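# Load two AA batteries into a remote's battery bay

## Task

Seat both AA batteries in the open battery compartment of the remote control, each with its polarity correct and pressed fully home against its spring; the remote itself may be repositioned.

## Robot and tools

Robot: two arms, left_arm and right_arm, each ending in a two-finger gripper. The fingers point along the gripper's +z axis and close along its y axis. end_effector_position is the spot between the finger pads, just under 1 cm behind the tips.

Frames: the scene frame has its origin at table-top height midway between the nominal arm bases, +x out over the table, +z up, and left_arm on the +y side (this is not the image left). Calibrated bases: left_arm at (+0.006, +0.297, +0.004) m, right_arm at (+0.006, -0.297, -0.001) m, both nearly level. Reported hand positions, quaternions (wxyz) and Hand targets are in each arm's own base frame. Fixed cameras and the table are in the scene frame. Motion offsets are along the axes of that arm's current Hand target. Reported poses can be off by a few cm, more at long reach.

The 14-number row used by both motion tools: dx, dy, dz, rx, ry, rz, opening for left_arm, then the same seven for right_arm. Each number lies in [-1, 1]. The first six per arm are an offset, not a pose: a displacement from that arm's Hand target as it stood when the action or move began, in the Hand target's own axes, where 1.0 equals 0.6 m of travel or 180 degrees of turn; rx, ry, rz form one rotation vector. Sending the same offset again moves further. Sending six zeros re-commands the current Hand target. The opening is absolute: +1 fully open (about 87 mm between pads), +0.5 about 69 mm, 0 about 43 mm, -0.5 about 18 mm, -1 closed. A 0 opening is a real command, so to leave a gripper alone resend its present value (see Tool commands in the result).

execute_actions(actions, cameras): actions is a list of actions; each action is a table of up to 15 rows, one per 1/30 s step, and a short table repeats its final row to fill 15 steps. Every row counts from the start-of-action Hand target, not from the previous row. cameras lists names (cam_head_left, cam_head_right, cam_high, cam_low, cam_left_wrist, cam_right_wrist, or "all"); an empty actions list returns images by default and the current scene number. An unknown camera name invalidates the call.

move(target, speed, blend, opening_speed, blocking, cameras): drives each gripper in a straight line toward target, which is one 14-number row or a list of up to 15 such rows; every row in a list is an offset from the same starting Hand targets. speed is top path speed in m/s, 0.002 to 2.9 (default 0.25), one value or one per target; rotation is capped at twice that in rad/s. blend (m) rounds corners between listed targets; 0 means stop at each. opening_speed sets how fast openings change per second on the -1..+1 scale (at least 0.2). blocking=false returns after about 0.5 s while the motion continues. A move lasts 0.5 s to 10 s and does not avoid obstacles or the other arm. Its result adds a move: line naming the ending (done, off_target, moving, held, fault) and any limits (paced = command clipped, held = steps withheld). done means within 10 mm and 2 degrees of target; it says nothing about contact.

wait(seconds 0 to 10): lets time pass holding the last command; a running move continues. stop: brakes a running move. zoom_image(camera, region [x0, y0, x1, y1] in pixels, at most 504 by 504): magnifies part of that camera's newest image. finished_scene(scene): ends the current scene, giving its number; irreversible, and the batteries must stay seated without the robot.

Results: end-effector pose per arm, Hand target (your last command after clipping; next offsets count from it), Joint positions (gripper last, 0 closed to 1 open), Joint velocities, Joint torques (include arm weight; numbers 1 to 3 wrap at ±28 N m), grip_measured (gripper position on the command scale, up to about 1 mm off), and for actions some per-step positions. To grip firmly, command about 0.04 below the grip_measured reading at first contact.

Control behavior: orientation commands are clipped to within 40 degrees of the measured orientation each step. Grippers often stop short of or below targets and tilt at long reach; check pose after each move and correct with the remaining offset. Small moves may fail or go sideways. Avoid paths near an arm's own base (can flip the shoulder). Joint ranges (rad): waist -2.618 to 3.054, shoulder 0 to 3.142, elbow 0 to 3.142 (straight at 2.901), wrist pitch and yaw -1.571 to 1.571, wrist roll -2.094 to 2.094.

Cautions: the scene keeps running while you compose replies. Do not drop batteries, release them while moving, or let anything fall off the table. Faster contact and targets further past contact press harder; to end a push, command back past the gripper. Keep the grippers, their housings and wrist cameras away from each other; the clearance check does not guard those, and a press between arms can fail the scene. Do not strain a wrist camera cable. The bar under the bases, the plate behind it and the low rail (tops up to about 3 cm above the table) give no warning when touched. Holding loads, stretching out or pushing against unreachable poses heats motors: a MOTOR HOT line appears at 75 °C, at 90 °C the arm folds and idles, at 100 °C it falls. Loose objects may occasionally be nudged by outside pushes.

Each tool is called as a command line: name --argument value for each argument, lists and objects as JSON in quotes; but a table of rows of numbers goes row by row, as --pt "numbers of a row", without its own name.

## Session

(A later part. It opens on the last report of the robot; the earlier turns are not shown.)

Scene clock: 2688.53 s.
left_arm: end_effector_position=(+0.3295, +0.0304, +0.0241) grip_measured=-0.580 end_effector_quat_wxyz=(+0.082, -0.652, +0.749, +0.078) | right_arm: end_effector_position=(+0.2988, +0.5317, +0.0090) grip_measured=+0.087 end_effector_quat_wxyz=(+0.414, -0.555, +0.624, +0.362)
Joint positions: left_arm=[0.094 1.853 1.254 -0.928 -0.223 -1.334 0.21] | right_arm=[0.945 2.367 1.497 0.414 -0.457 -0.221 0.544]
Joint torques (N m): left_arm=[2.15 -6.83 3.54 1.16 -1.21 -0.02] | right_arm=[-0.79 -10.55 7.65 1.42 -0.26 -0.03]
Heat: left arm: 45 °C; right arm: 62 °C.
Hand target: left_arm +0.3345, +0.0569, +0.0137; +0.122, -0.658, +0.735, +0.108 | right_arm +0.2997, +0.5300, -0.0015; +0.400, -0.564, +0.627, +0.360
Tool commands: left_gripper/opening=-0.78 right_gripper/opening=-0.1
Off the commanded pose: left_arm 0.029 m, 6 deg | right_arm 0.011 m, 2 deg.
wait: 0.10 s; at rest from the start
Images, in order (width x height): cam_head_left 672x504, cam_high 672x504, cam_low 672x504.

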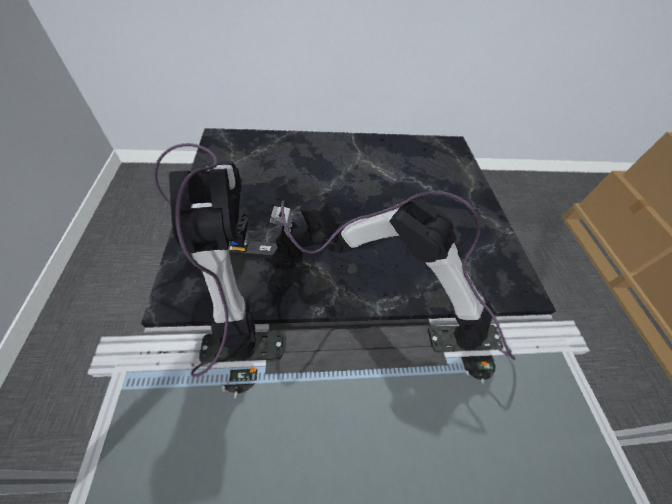

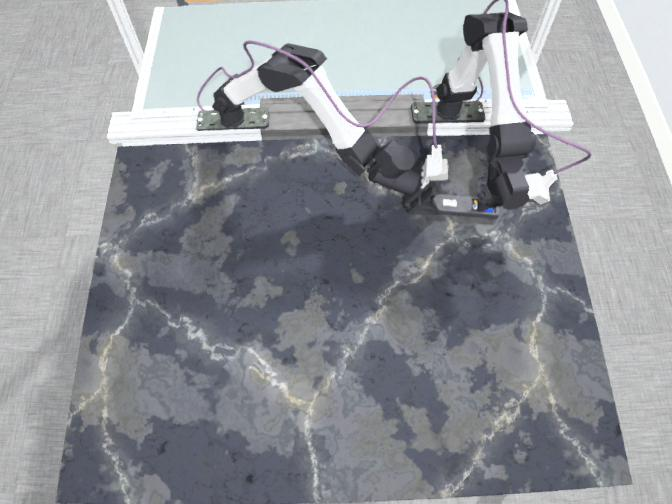

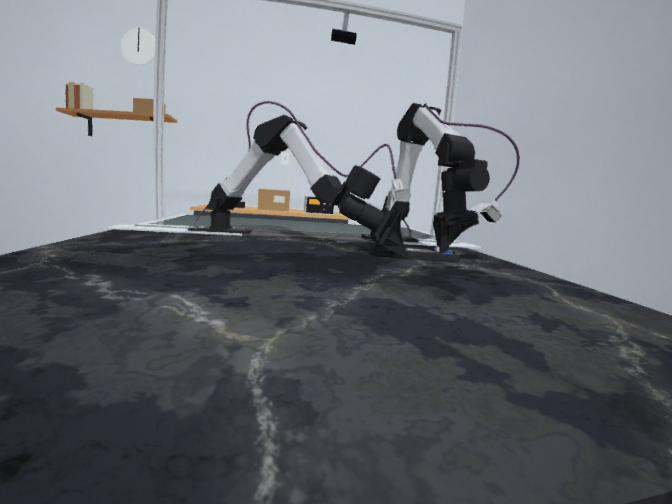

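move --target '[0,0,0.005,0,-0.067,0,-0.78,0,0,0,0,0,0,-0.1]' --speed 0.04 --cameras '["cam_right_wrist","cam_low"]'

zoom_image --camera "cam_right_wrist" --region '[240, 0, 400, 100]'

zoom_image --camera "cam_low" --region '[330, 150, 490, 290]'

Scene clock: 2698.63 s.
left_arm: end_effector_position=(+0.3296, +0.0296, +0.0252) grip_measured=-0.580 end_effector_quat_wxyz=(+0.154, -0.638, +0.742, +0.135) | right_arm: end_effector_position=(+0.2988, +0.5317, +0.0090) grip_measured=+0.087 end_effector_quat_wxyz=(+0.414, -0.555, +0.624, +0.362)
Joint positions: left_arm=[-0.007 1.826 1.211 -0.898 -0.409 -1.417 0.21] | right_arm=[0.945 2.367 1.497 0.414 -0.457 -0.221 0.544]
Joint torques (N m): left_arm=[1.54 -5.07 2.84 1.26 -1.59 -0.18] | right_arm=[-0.79 -10.66 7.61 1.43 -0.25 -0.02]
Heat: left arm: 44 °C; right arm: 62 °C.
Hand target: left_arm +0.3346, +0.0580, +0.0109; +0.199, -0.643, +0.718, +0.177 | right_arm +0.2997, +0.5300, -0.0015; +0.400, -0.564, +0.627, +0.360
Off the commanded pose: left_arm 0.032 m, 8 deg | right_arm 0.011 m, 2 deg.
move: off_target (left_arm, right_arm)
Images, in order (width x height): cam_low 672x504, cam_right_wrist 672x504.

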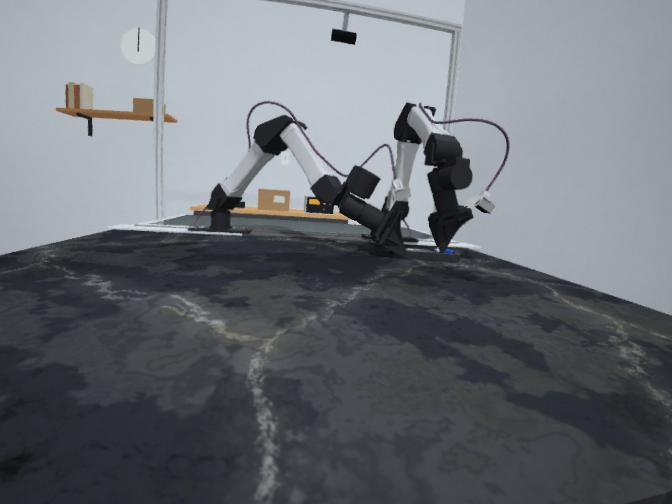

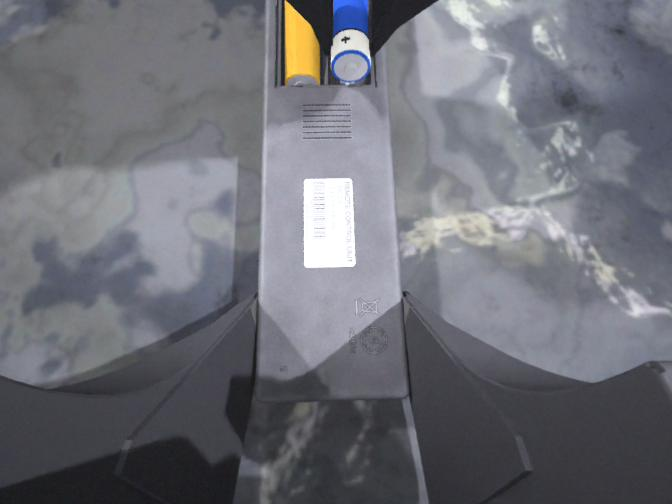

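Scaled by 3.150.

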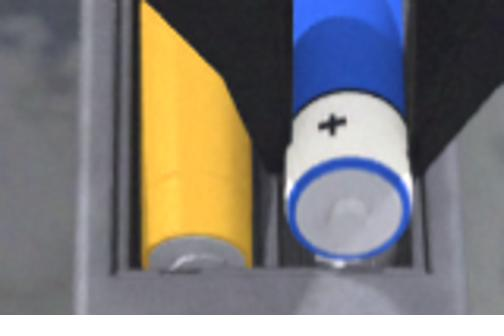

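Scaled by 3.150.

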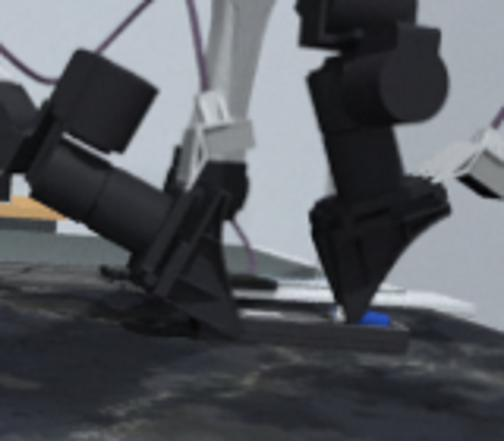

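move --target '[0,0,0.012,0,-0.055,0,-0.78,0,0,0,0,0,0,-0.1]' --speed 0.04 --cameras '["cam_right_wrist","cam_left_wrist"]'

zoom_image --camera "cam_right_wrist" --region '[240, 0, 400, 100]'

zoom_image --camera "cam_left_wrist" --region '[240, 190, 400, 350]'

Scene clock: 2706.73 s.
left_arm: end_effector_position=(+0.3342, +0.0608, +0.0267) grip_measured=-0.580 end_effector_quat_wxyz=(+0.265, -0.620, +0.701, +0.230) | right_arm: end_effector_position=(+0.2994, +0.5324, +0.0091) grip_measured=+0.087 end_effector_quat_wxyz=(+0.414, -0.555, +0.624, +0.362)
Joint positions: left_arm=[-0.069 1.844 1.164 -0.835 -0.715 -1.497 0.21] | right_arm=[0.945 2.37 1.501 0.414 -0.457 -0.221 0.544]
Joint torques (N m): left_arm=[0.28 -3.67 3.14 1.09 -0.39 -0.2] | right_arm=[-0.81 -10.93 7.32 1.42 -0.25 -0.03]
Heat: left arm: 44 °C; right arm: 62 °C.
Hand target: left_arm +0.3351, +0.0616, +0.0048; +0.260, -0.626, +0.698, +0.232 | right_arm +0.2997, +0.5300, -0.0014; +0.400, -0.564, +0.627, +0.360
Off the commanded pose: left_arm 0.022 m, 1 deg | right_arm 0.011 m, 2 deg.
move: off_target (left_arm, right_arm)
Images, in order (width x height): cam_left_wrist 672x504, cam_right_wrist 672x504.

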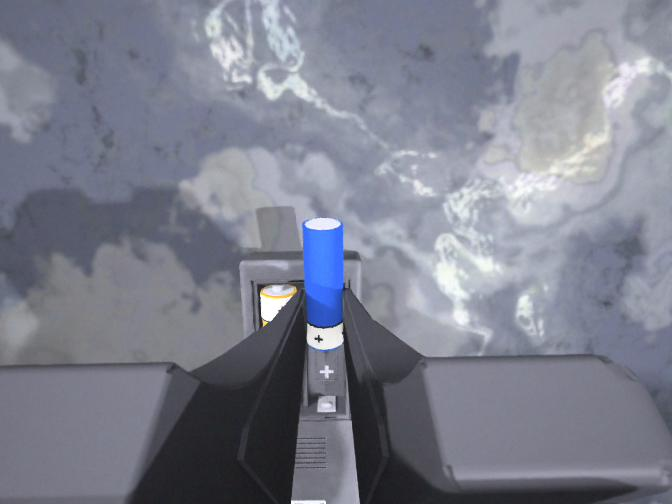

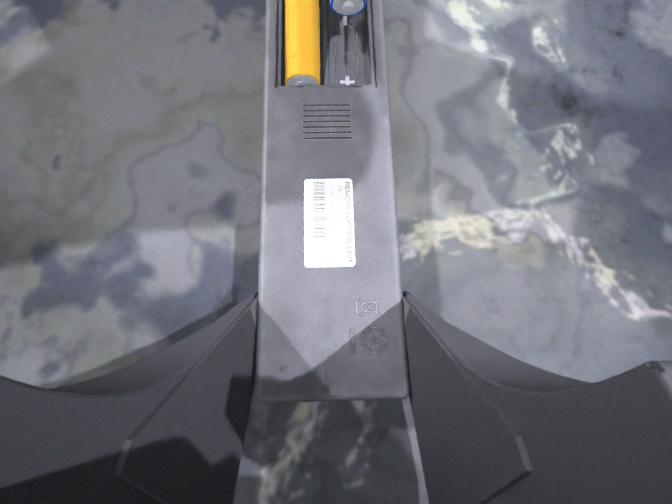

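Scaled by 3.150.

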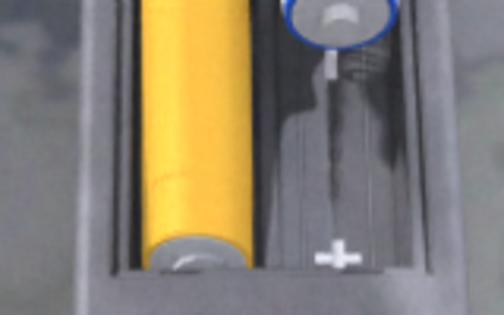

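Scaled by 3.150.

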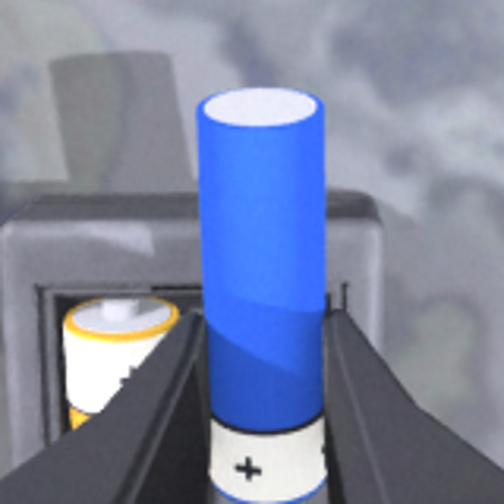

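move --pt "-0.0185 -0.0036 -0.072 0.0 0.193 0.0 -0.78 0 0 0 0 0 0 -0.1" --pt "0.0302 0.0018 -0.0808 0.0145 0.193 0.0168 -0.78 0 0 0 0 0 0 -0.1" --speed 0.06 --cameras '["cam_right_wrist","cam_left_wrist"]'

zoom_image --camera "cam_right_wrist" --region '[240, 0, 400, 100]'

zoom_image --camera "cam_left_wrist" --region '[240, 190, 400, 350]'

Scene clock: 2728.93 s.
left_arm: end_effector_position=(+0.3254, +0.0197, +0.0265) grip_measured=-0.580 end_effector_quat_wxyz=(+0.039, -0.644, +0.763, +0.038) | right_arm: end_effector_position=(+0.2989, +0.5325, +0.0091) grip_measured=+0.087 end_effector_quat_wxyz=(+0.413, -0.555, +0.624, +0.363)
Joint positions: left_arm=[0.125 1.857 1.264 -0.953 -0.106 -1.276 0.21] | right_arm=[0.945 2.37 1.501 0.413 -0.459 -0.221 0.544]
Joint torques (N m): left_arm=[-0.69 -9.16 4.83 0.61 -0.02 -0.01] | right_arm=[-0.77 -10.93 7.35 1.43 -0.22 -0.02]
Heat: left arm: 43 °C; right arm: 67 °C.
Hand target: left_arm +0.3290, +0.0166, +0.0296; +0.047, -0.642, +0.765, +0.025 | right_arm +0.2997, +0.5300, -0.0013; +0.400, -0.564, +0.627, +0.360
Off the commanded pose: left_arm 0.006 m, 2 deg | right_arm 0.011 m, 2 deg.
move: off_target (right_arm)
Images, in order (width x height): cam_left_wrist 672x504, cam_right_wrist 672x504.

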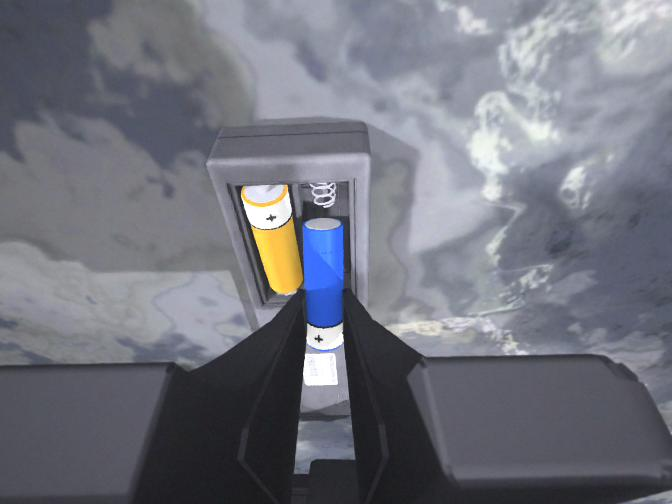

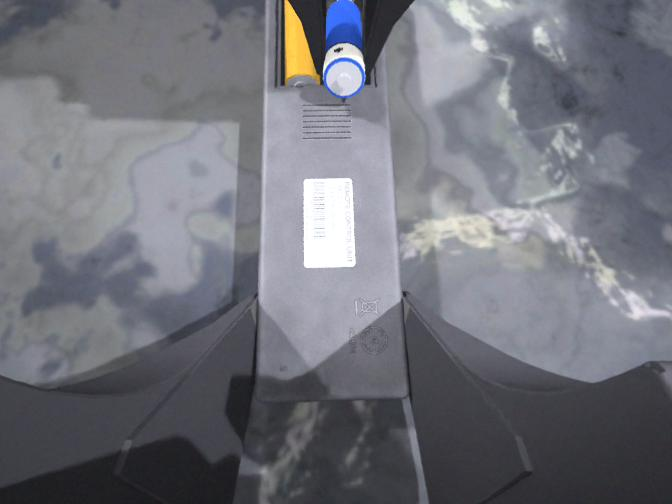

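Scaled by 3.150.

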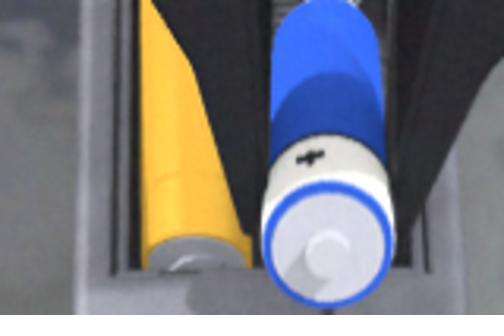

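Scaled by 3.150.

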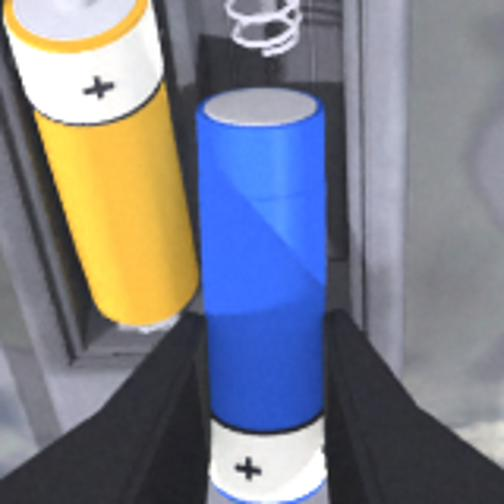

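move --pt "0.0028 -0.003 0.0263 0 0 0 -0.78 0 0 0 0 0 0 -0.1" --pt "-0.065 0 0.0335 0 0 0 -0.78 0 0 0 0 0 0 -0.1" --speed 0.03 --blend '[0.003,0]' --cameras '["cam_right_wrist","cam_left_wrist"]'

zoom_image --camera "cam_right_wrist" --region '[240, 0, 400, 100]'

zoom_image --camera "cam_left_wrist" --region '[240, 190, 400, 350]'

Scene clock: 2741.27 s.
left_arm: end_effector_position=(+0.3275, +0.0324, +0.0240) grip_measured=-0.580 end_effector_quat_wxyz=(+0.019, -0.636, +0.772, -0.004) | right_arm: end_effector_position=(+0.2989, +0.5325, +0.0091) grip_measured=+0.087 end_effector_quat_wxyz=(+0.413, -0.555, +0.624, +0.363)
Joint positions: left_arm=[0.21 1.874 1.264 -0.924 -0.01 -1.168 0.21] | right_arm=[0.945 2.37 1.501 0.413 -0.459 -0.221 0.544]
Joint torques (N m): left_arm=[2.04 -5.27 6.79 0.88 -0.91 0.04] | right_arm=[-0.75 -10.92 7.31 1.43 -0.22 -0.02]
Heat: left arm: 44 °C; right arm: 68 °C.
Hand target: left_arm +0.3365, +0.0568, +0.0137; +0.047, -0.642, +0.765, +0.025 | right_arm +0.2996, +0.5300, -0.0013; +0.400, -0.564, +0.627, +0.360
Off the commanded pose: left_arm 0.028 m, 5 deg | right_arm 0.011 m, 2 deg.
move: off_target (left_arm, right_arm)
Images, in order (width x height): cam_left_wrist 672x504, cam_right_wrist 672x504.

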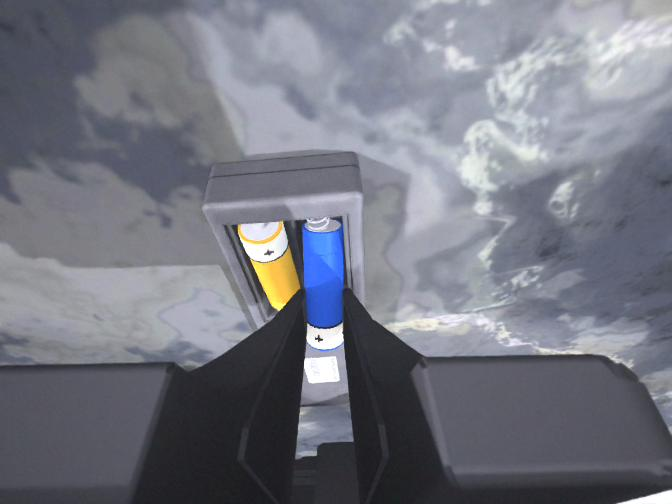

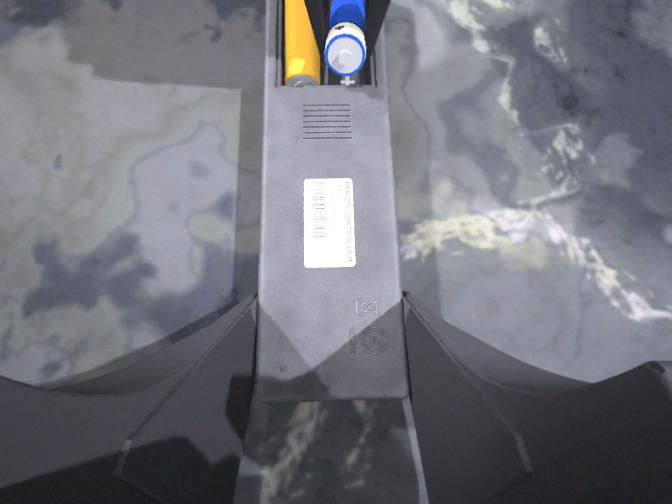

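Scaled by 3.150.

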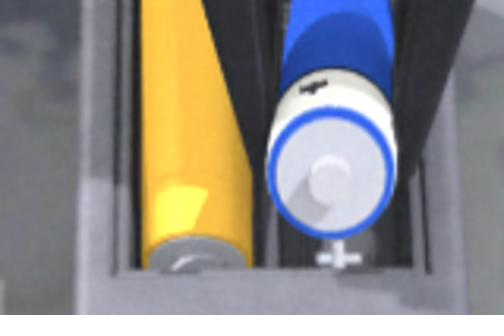

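Scaled by 3.150.

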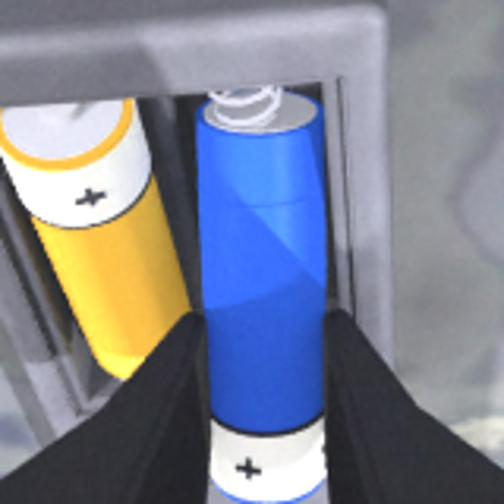

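move --target '[0,-0.003,0.006,-0.002,-0.10,-0.017,-0.78,0,0,0,0,0,0,-0.1]' --speed 0.03 --cameras '["cam_right_wrist","cam_left_wrist"]'

zoom_image --camera "cam_right_wrist" --region '[240, 0, 400, 100]'

zoom_image --camera "cam_left_wrist" --region '[240, 190, 400, 350]'

Scene clock: 2754.13 s.
left_arm: end_effector_position=(+0.3292, +0.0307, +0.0244) grip_measured=-0.580 end_effector_quat_wxyz=(+0.115, -0.644, +0.751, +0.091) | right_arm: end_effector_position=(+0.2989, +0.5325, +0.0091) grip_measured=+0.087 end_effector_quat_wxyz=(+0.413, -0.555, +0.624, +0.363)
Joint positions: left_arm=[0.062 1.82 1.21 -0.884 -0.284 -1.345 0.21] | right_arm=[0.945 2.37 1.501 0.413 -0.459 -0.221 0.544]
Joint torques (N m): left_arm=[0.99 -5.46 3.23 1.45 -1.47 -0.18] | right_arm=[-0.83 -10.95 7.34 1.43 -0.23 -0.02]
Heat: left arm: 43 °C; right arm: 69 °C.
Hand target: left_arm +0.3384, +0.0569, +0.0102; +0.165, -0.650, +0.731, +0.127 | right_arm +0.2996, +0.5300, -0.0013; +0.400, -0.564, +0.627, +0.360
Off the commanded pose: left_arm 0.031 m, 7 deg | right_arm 0.011 m, 2 deg.
move: off_target (left_arm, right_arm)
Images, in order (width x height): cam_left_wrist 672x504, cam_right_wrist 672x504.

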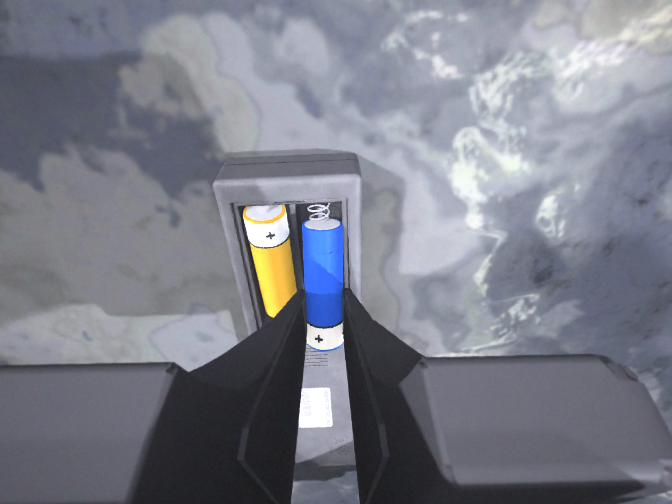

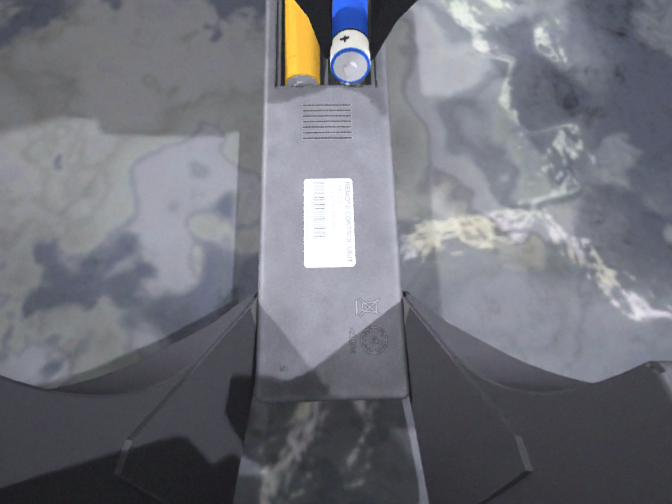

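Scaled by 3.150.

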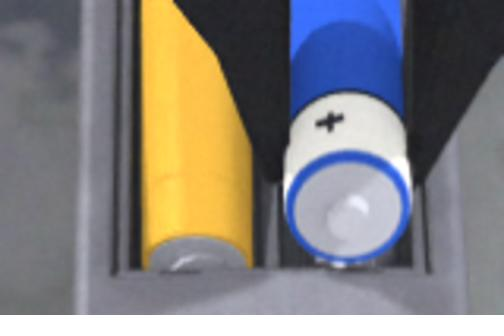

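Scaled by 3.150.

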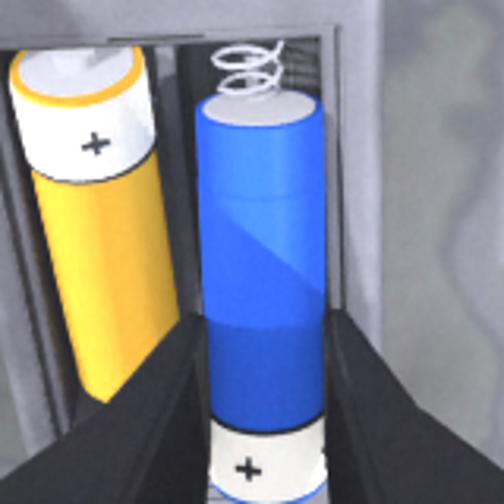

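move --pt "0.0343 0.01 -0.0368 0 0.02 0 -0.78 0 0 0 0 0 0 -0.1" --pt "0.0343 0.01 -0.0368 0 0.02 0 -0.4 0 0 0 0 0 0 -0.1" --pt "0.0038 0.01 -0.1053 0 0.06 0 -0.4 0 0 0 0 0 0 -0.1" --speed 0.04 --opening_speed 0.5 --cameras '["cam_right_wrist","cam_left_wrist"]'

zoom_image --camera "cam_right_wrist" --region '[240, 0, 400, 100]'

zoom_image --camera "cam_left_wrist" --region '[240, 190, 400, 350]'

Scene clock: 2770.53 s.
left_arm: end_effector_position=(+0.3220, +0.0304, +0.0526) grip_measured=-0.400 end_effector_quat_wxyz=(+0.085, -0.658, +0.744, +0.079) | right_arm: end_effector_position=(+0.2989, +0.5325, +0.0091) grip_measured=+0.087 end_effector_quat_wxyz=(+0.413, -0.555, +0.624, +0.363)
Joint positions: left_arm=[0.093 1.789 1.291 -1.028 -0.229 -1.351 0.3] | right_arm=[0.945 2.37 1.501 0.413 -0.459 -0.221 0.544]
Joint torques (N m): left_arm=[0.29 -9.48 7.8 0.25 -0.07 0.02] | right_arm=[-0.76 -10.91 7.32 1.41 -0.22 -0.03]
Heat: left arm: 43 °C; right arm: 70 °C.
Hand target: left_arm +0.3274, +0.0303, +0.0667; +0.096, -0.659, +0.743, +0.065 | right_arm +0.2996, +0.5300, -0.0013; +0.400, -0.564, +0.627, +0.360
Off the commanded pose: left_arm 0.015 m, 2 deg | right_arm 0.011 m, 2 deg.
move: off_target (left_arm, right_arm)
Images, in order (width x height): cam_left_wrist 672x504, cam_right_wrist 672x504.

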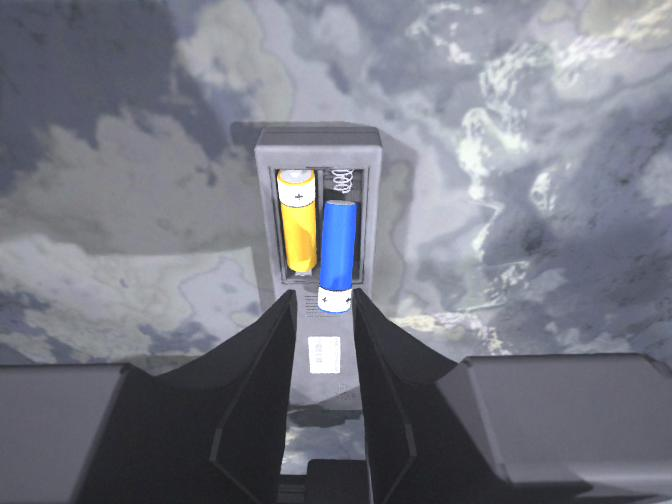

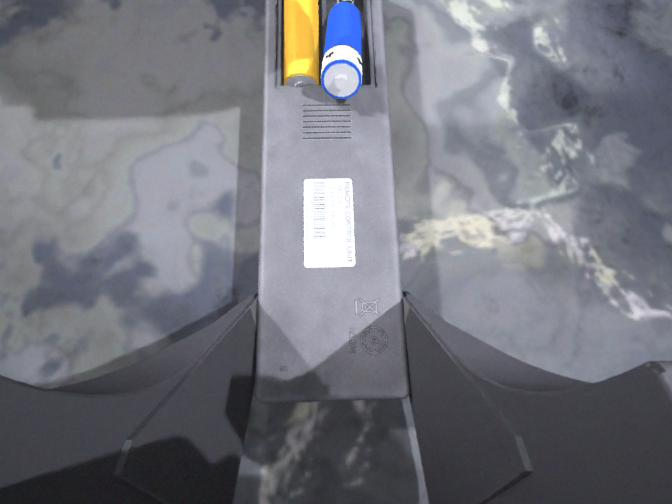

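Scaled by 3.150.

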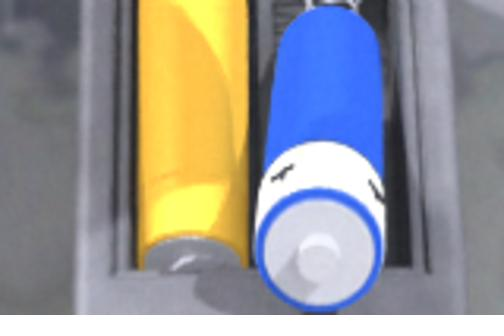

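Scaled by 3.150.

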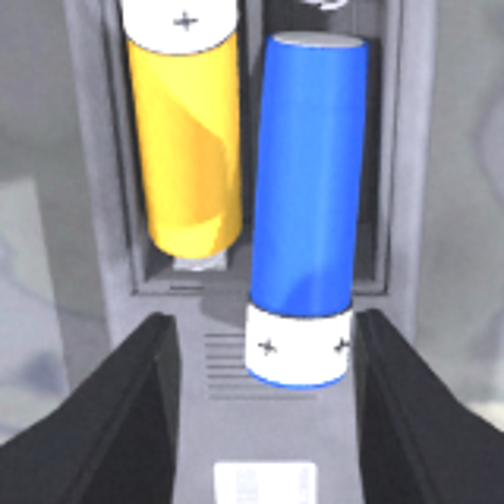

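move --pt "0.0725 -0.0027 -0.0193 0 0.04 0 -0.8 0 0 0 0 0 0 -0.1" --pt "0.0887 -0.0027 0.0488 0 0.04 0 -0.8 0 0 0 0 0 0 -0.1" --speed 0.05 --cameras '["cam_right_wrist","cam_left_wrist","cam_low"]'

zoom_image --camera "cam_right_wrist" --region '[240, 0, 400, 100]'

zoom_image --camera "cam_left_wrist" --region '[260, 190, 420, 350]'

zoom_image --camera "cam_low" --region '[330, 150, 490, 290]'

Scene clock: 2794.67 s.
left_arm: end_effector_position=(+0.3226, -0.0107, +0.0312) grip_measured=-0.800 end_effector_quat_wxyz=(+0.052, -0.662, +0.748, +0.029) | right_arm: end_effector_position=(+0.2989, +0.5325, +0.0091) grip_measured=+0.087 end_effector_quat_wxyz=(+0.413, -0.555, +0.624, +0.363)
Joint positions: left_arm=[0.034 1.803 1.214 -0.939 -0.11 -1.413 0.1] | right_arm=[0.945 2.37 1.501 0.413 -0.459 -0.221 0.544]
Joint torques (N m): left_arm=[-0.75 -6.39 4.97 0.65 -0.02 -0.11] | right_arm=[-0.81 -10.91 7.3 1.42 -0.23 -0.02]
Heat: left arm: 47 °C; right arm: 70 °C.
Hand target: left_arm +0.3246, -0.0149, +0.0262; +0.049, -0.662, +0.747, +0.024 | right_arm +0.2996, +0.5300, -0.0013; +0.400, -0.564, +0.627, +0.360
Off the commanded pose: left_arm 0.007 m, 1 deg | right_arm 0.011 m, 2 deg.
move: off_target (right_arm)
Images, in order (width x height): cam_low 672x504, cam_left_wrist 672x504, cam_right_wrist 672x504.

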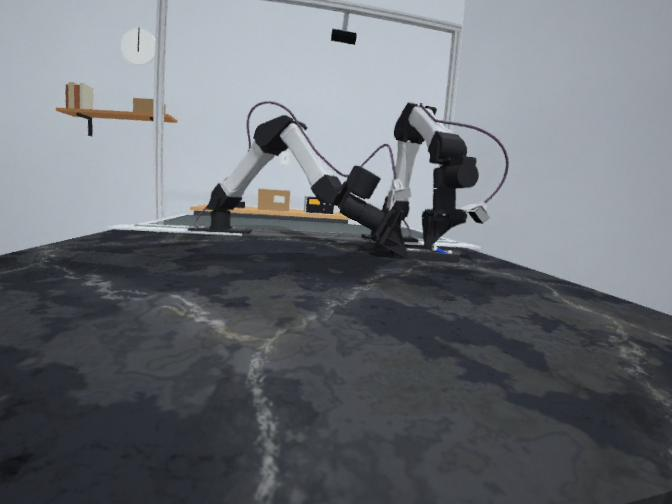

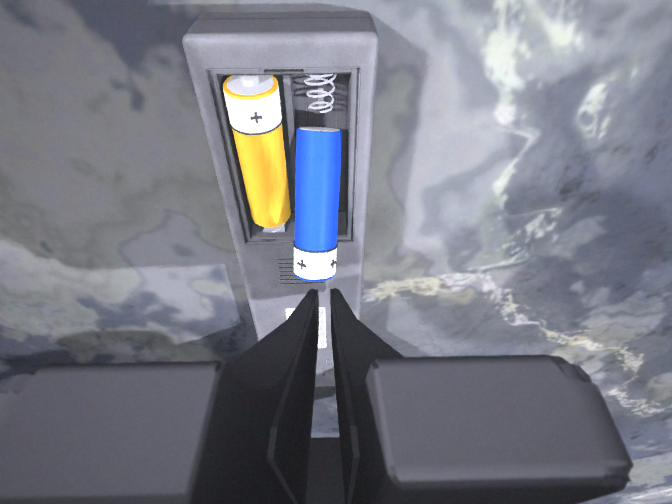

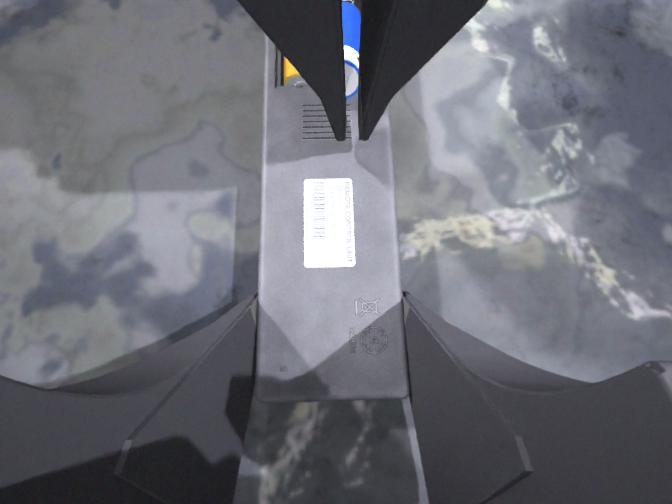

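Scaled by 3.150.

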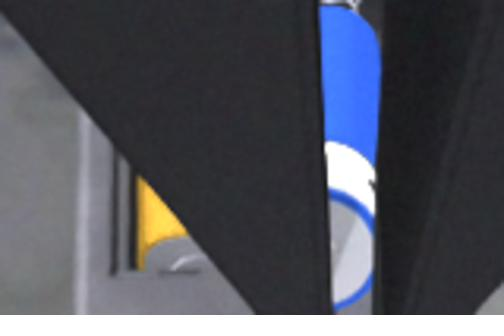

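Scaled by 3.150.

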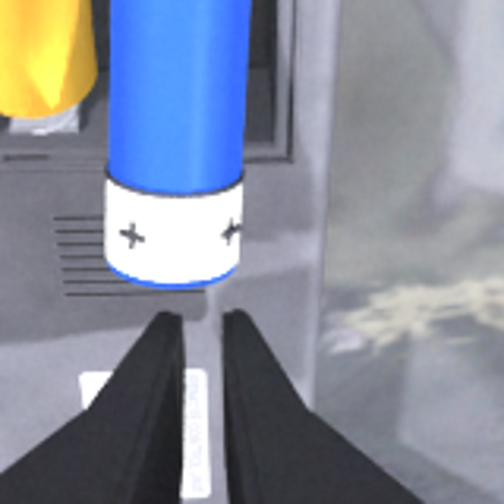

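Scaled by 3.150.

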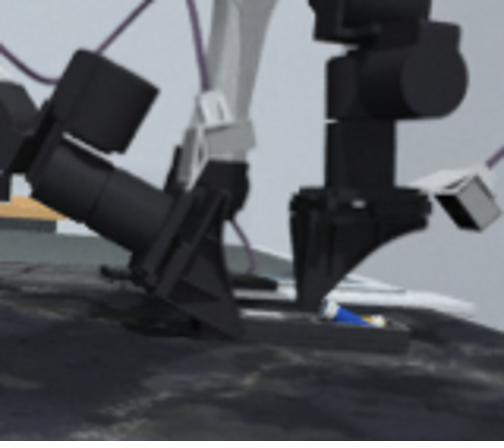

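move --target '[-0.0558,-0.0055,0.0062,0,0,0,-0.8,0,0,0,0,0,0,-0.1]' --speed 0.03 --cameras '["cam_right_wrist","cam_left_wrist"]'

zoom_image --camera "cam_right_wrist" --region '[240, 0, 400, 100]'

zoom_image --camera "cam_left_wrist" --region '[260, 150, 420, 310]'

Scene clock: 2809.53 s.
left_arm: end_effector_position=(+0.3211, +0.0058, +0.0269) grip_measured=-0.800 end_effector_quat_wxyz=(+0.029, -0.659, +0.751, +0.017) | right_arm: end_effector_position=(+0.2989, +0.5325, +0.0091) grip_measured=+0.087 end_effector_quat_wxyz=(+0.413, -0.555, +0.624, +0.363)
Joint positions: left_arm=[0.111 1.828 1.222 -0.937 -0.06 -1.328 0.1] | right_arm=[0.945 2.37 1.501 0.413 -0.459 -0.221 0.544]
Joint torques (N m): left_arm=[1.32 -6.06 7.6 0.6 -0.47 0.03] | right_arm=[-0.76 -10.93 7.35 1.42 -0.22 -0.04]
Heat: left arm: 45 °C; right arm: 70 °C.
Hand target: left_arm +0.3321, +0.0182, +0.0261; +0.049, -0.662, +0.747, +0.023 | right_arm +0.2996, +0.5300, -0.0013; +0.400, -0.564, +0.627, +0.360
Off the commanded pose: left_arm 0.016 m, 2 deg | right_arm 0.011 m, 2 deg.
move: off_target (left_arm, right_arm)
Images, in order (width x height): cam_left_wrist 672x504, cam_right_wrist 672x504.

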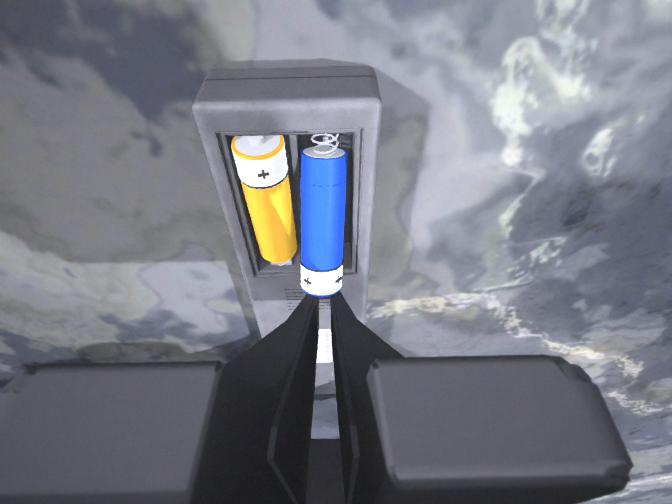

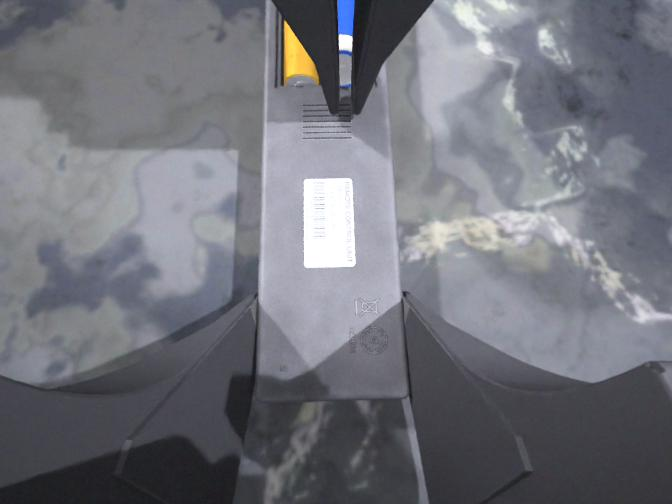

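Scaled by 3.150.

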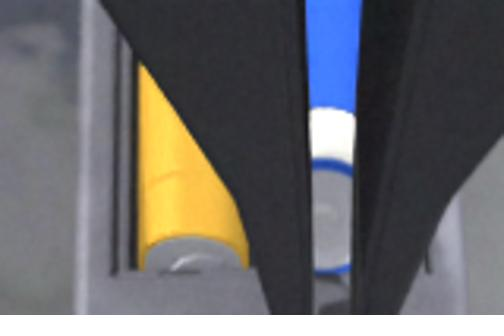

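Scaled by 3.150.

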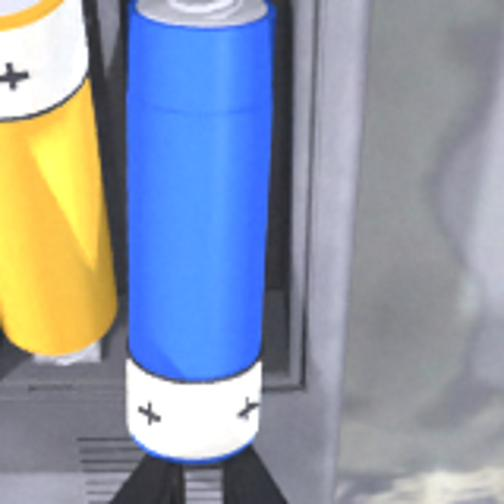

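move --target '[-0.0195,-0.006,0.0022,0,0,0,-0.8,0,0,0,0,0,0,-0.1]' --speed 0.03 --cameras '["cam_right_wrist","cam_left_wrist"]'

zoom_image --camera "cam_right_wrist" --region '[240, 0, 400, 100]'

zoom_image --camera "cam_left_wrist" --region '[260, 150, 420, 310]'

Scene clock: 2817.23 s.
left_arm: end_effector_position=(+0.3254, +0.0080, +0.0279) grip_measured=-0.800 end_effector_quat_wxyz=(+0.018, -0.657, +0.754, +0.004) | right_arm: end_effector_position=(+0.2987, +0.5325, +0.0091) grip_measured=+0.087 end_effector_quat_wxyz=(+0.413, -0.556, +0.623, +0.363)
Joint positions: left_arm=[0.134 1.849 1.249 -0.947 -0.027 -1.299 0.1] | right_arm=[0.945 2.37 1.501 0.413 -0.46 -0.221 0.544]
Joint torques (N m): left_arm=[2.04 -6.22 7.75 0.64 -0.79 0.04] | right_arm=[-0.76 -10.92 7.32 1.42 -0.21 -0.03]
Heat: left arm: 45 °C; right arm: 70 °C.
Hand target: left_arm +0.3371, +0.0294, +0.0261; +0.049, -0.662, +0.748, +0.023 | right_arm +0.2997, +0.5300, -0.0014; +0.400, -0.564, +0.627, +0.360
Off the commanded pose: left_arm 0.024 m, 4 deg | right_arm 0.011 m, 2 deg.
move: off_target (left_arm, right_arm)
Images, in order (width x height): cam_left_wrist 672x504, cam_right_wrist 672x504.

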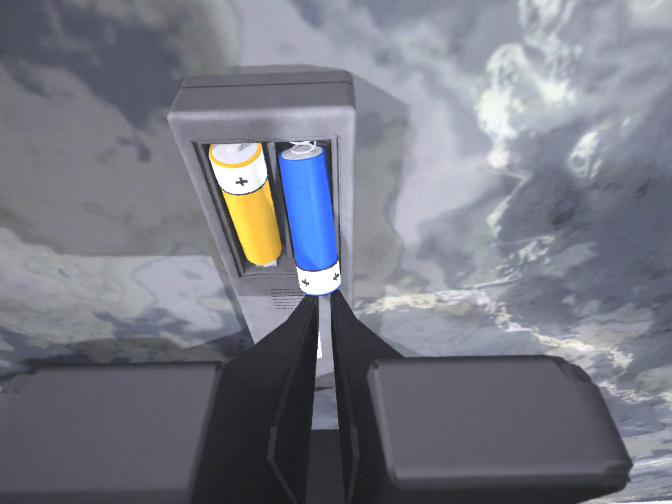

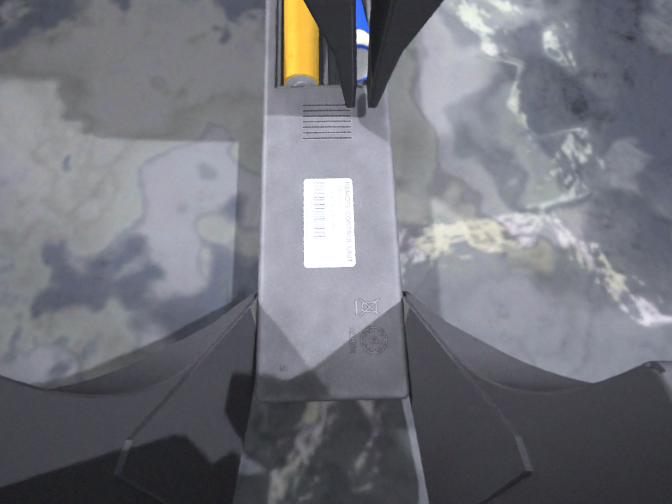

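Scaled by 3.150.

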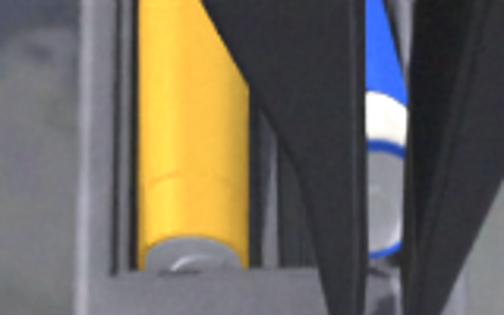

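Scaled by 3.150.

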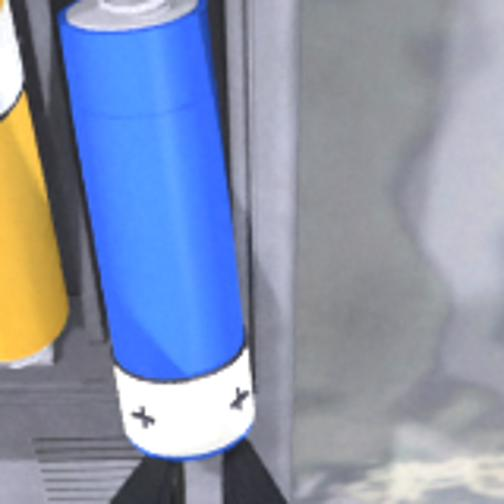

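move --target '[-0.023,0.0095,0.0026,0,0,0,-0.8,0,0,0,0,0,0,-0.1]' --speed 0.03 --cameras '["cam_right_wrist","cam_left_wrist"]'

zoom_image --camera "cam_right_wrist" --region '[240, 0, 400, 100]'

zoom_image --camera "cam_left_wrist" --region '[260, 150, 420, 310]'

Scene clock: 2826.23 s.
left_arm: end_effector_position=(+0.3196, +0.0254, +0.0298) grip_measured=-0.800 end_effector_quat_wxyz=(+0.010, -0.661, +0.750, +0.007) | right_arm: end_effector_position=(+0.2981, +0.5328, +0.0091) grip_measured=+0.087 end_effector_quat_wxyz=(+0.413, -0.556, +0.622, +0.365)
Joint positions: left_arm=[0.191 1.849 1.255 -0.967 -0.021 -1.252 0.1] | right_arm=[0.945 2.371 1.501 0.415 -0.464 -0.221 0.544]
Joint torques (N m): left_arm=[0.81 -6.6 6.76 0.9 -0.8 0.02] | right_arm=[-0.77 -10.97 7.34 1.41 -0.18 -0.04]
Heat: left arm: 44 °C; right arm: 70 °C.
Hand target: left_arm +0.3331, +0.0439, +0.0258; +0.049, -0.662, +0.747, +0.023 | right_arm +0.2997, +0.5300, -0.0013; +0.400, -0.564, +0.627, +0.360
Off the commanded pose: left_arm 0.023 m, 5 deg | right_arm 0.011 m, 2 deg.
move: off_target (left_arm, right_arm)
Images, in order (width x height): cam_left_wrist 672x504, cam_right_wrist 672x504.

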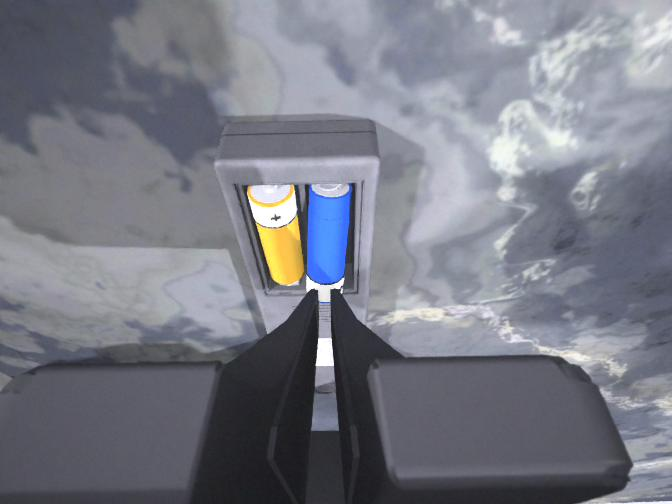

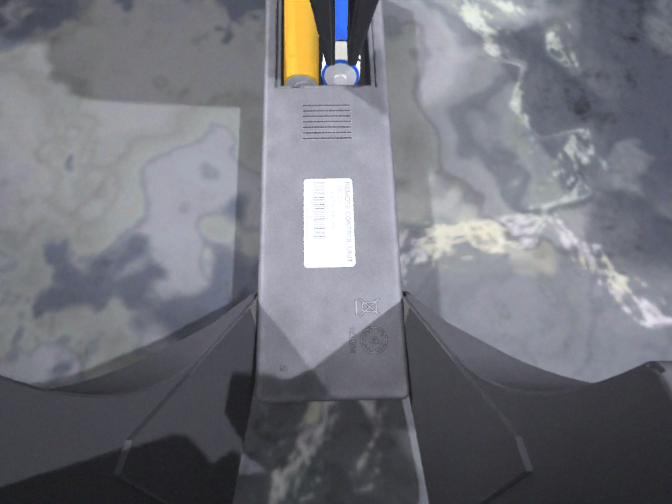

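Scaled by 3.150.

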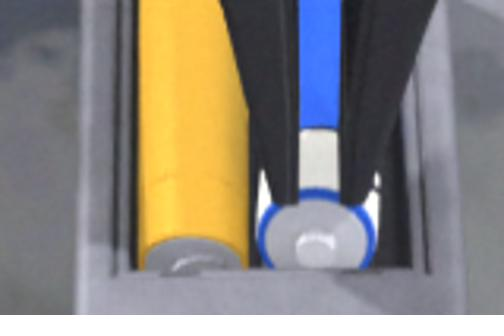

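Scaled by 3.150.

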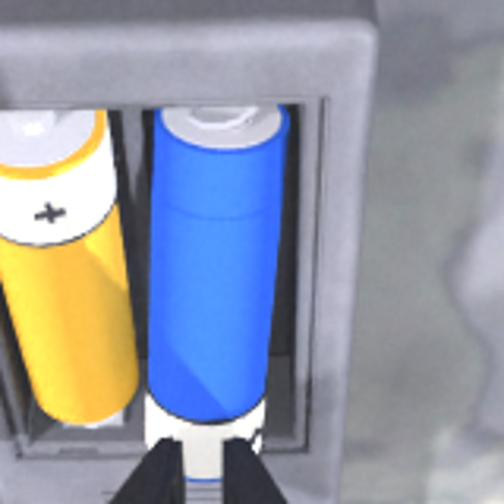

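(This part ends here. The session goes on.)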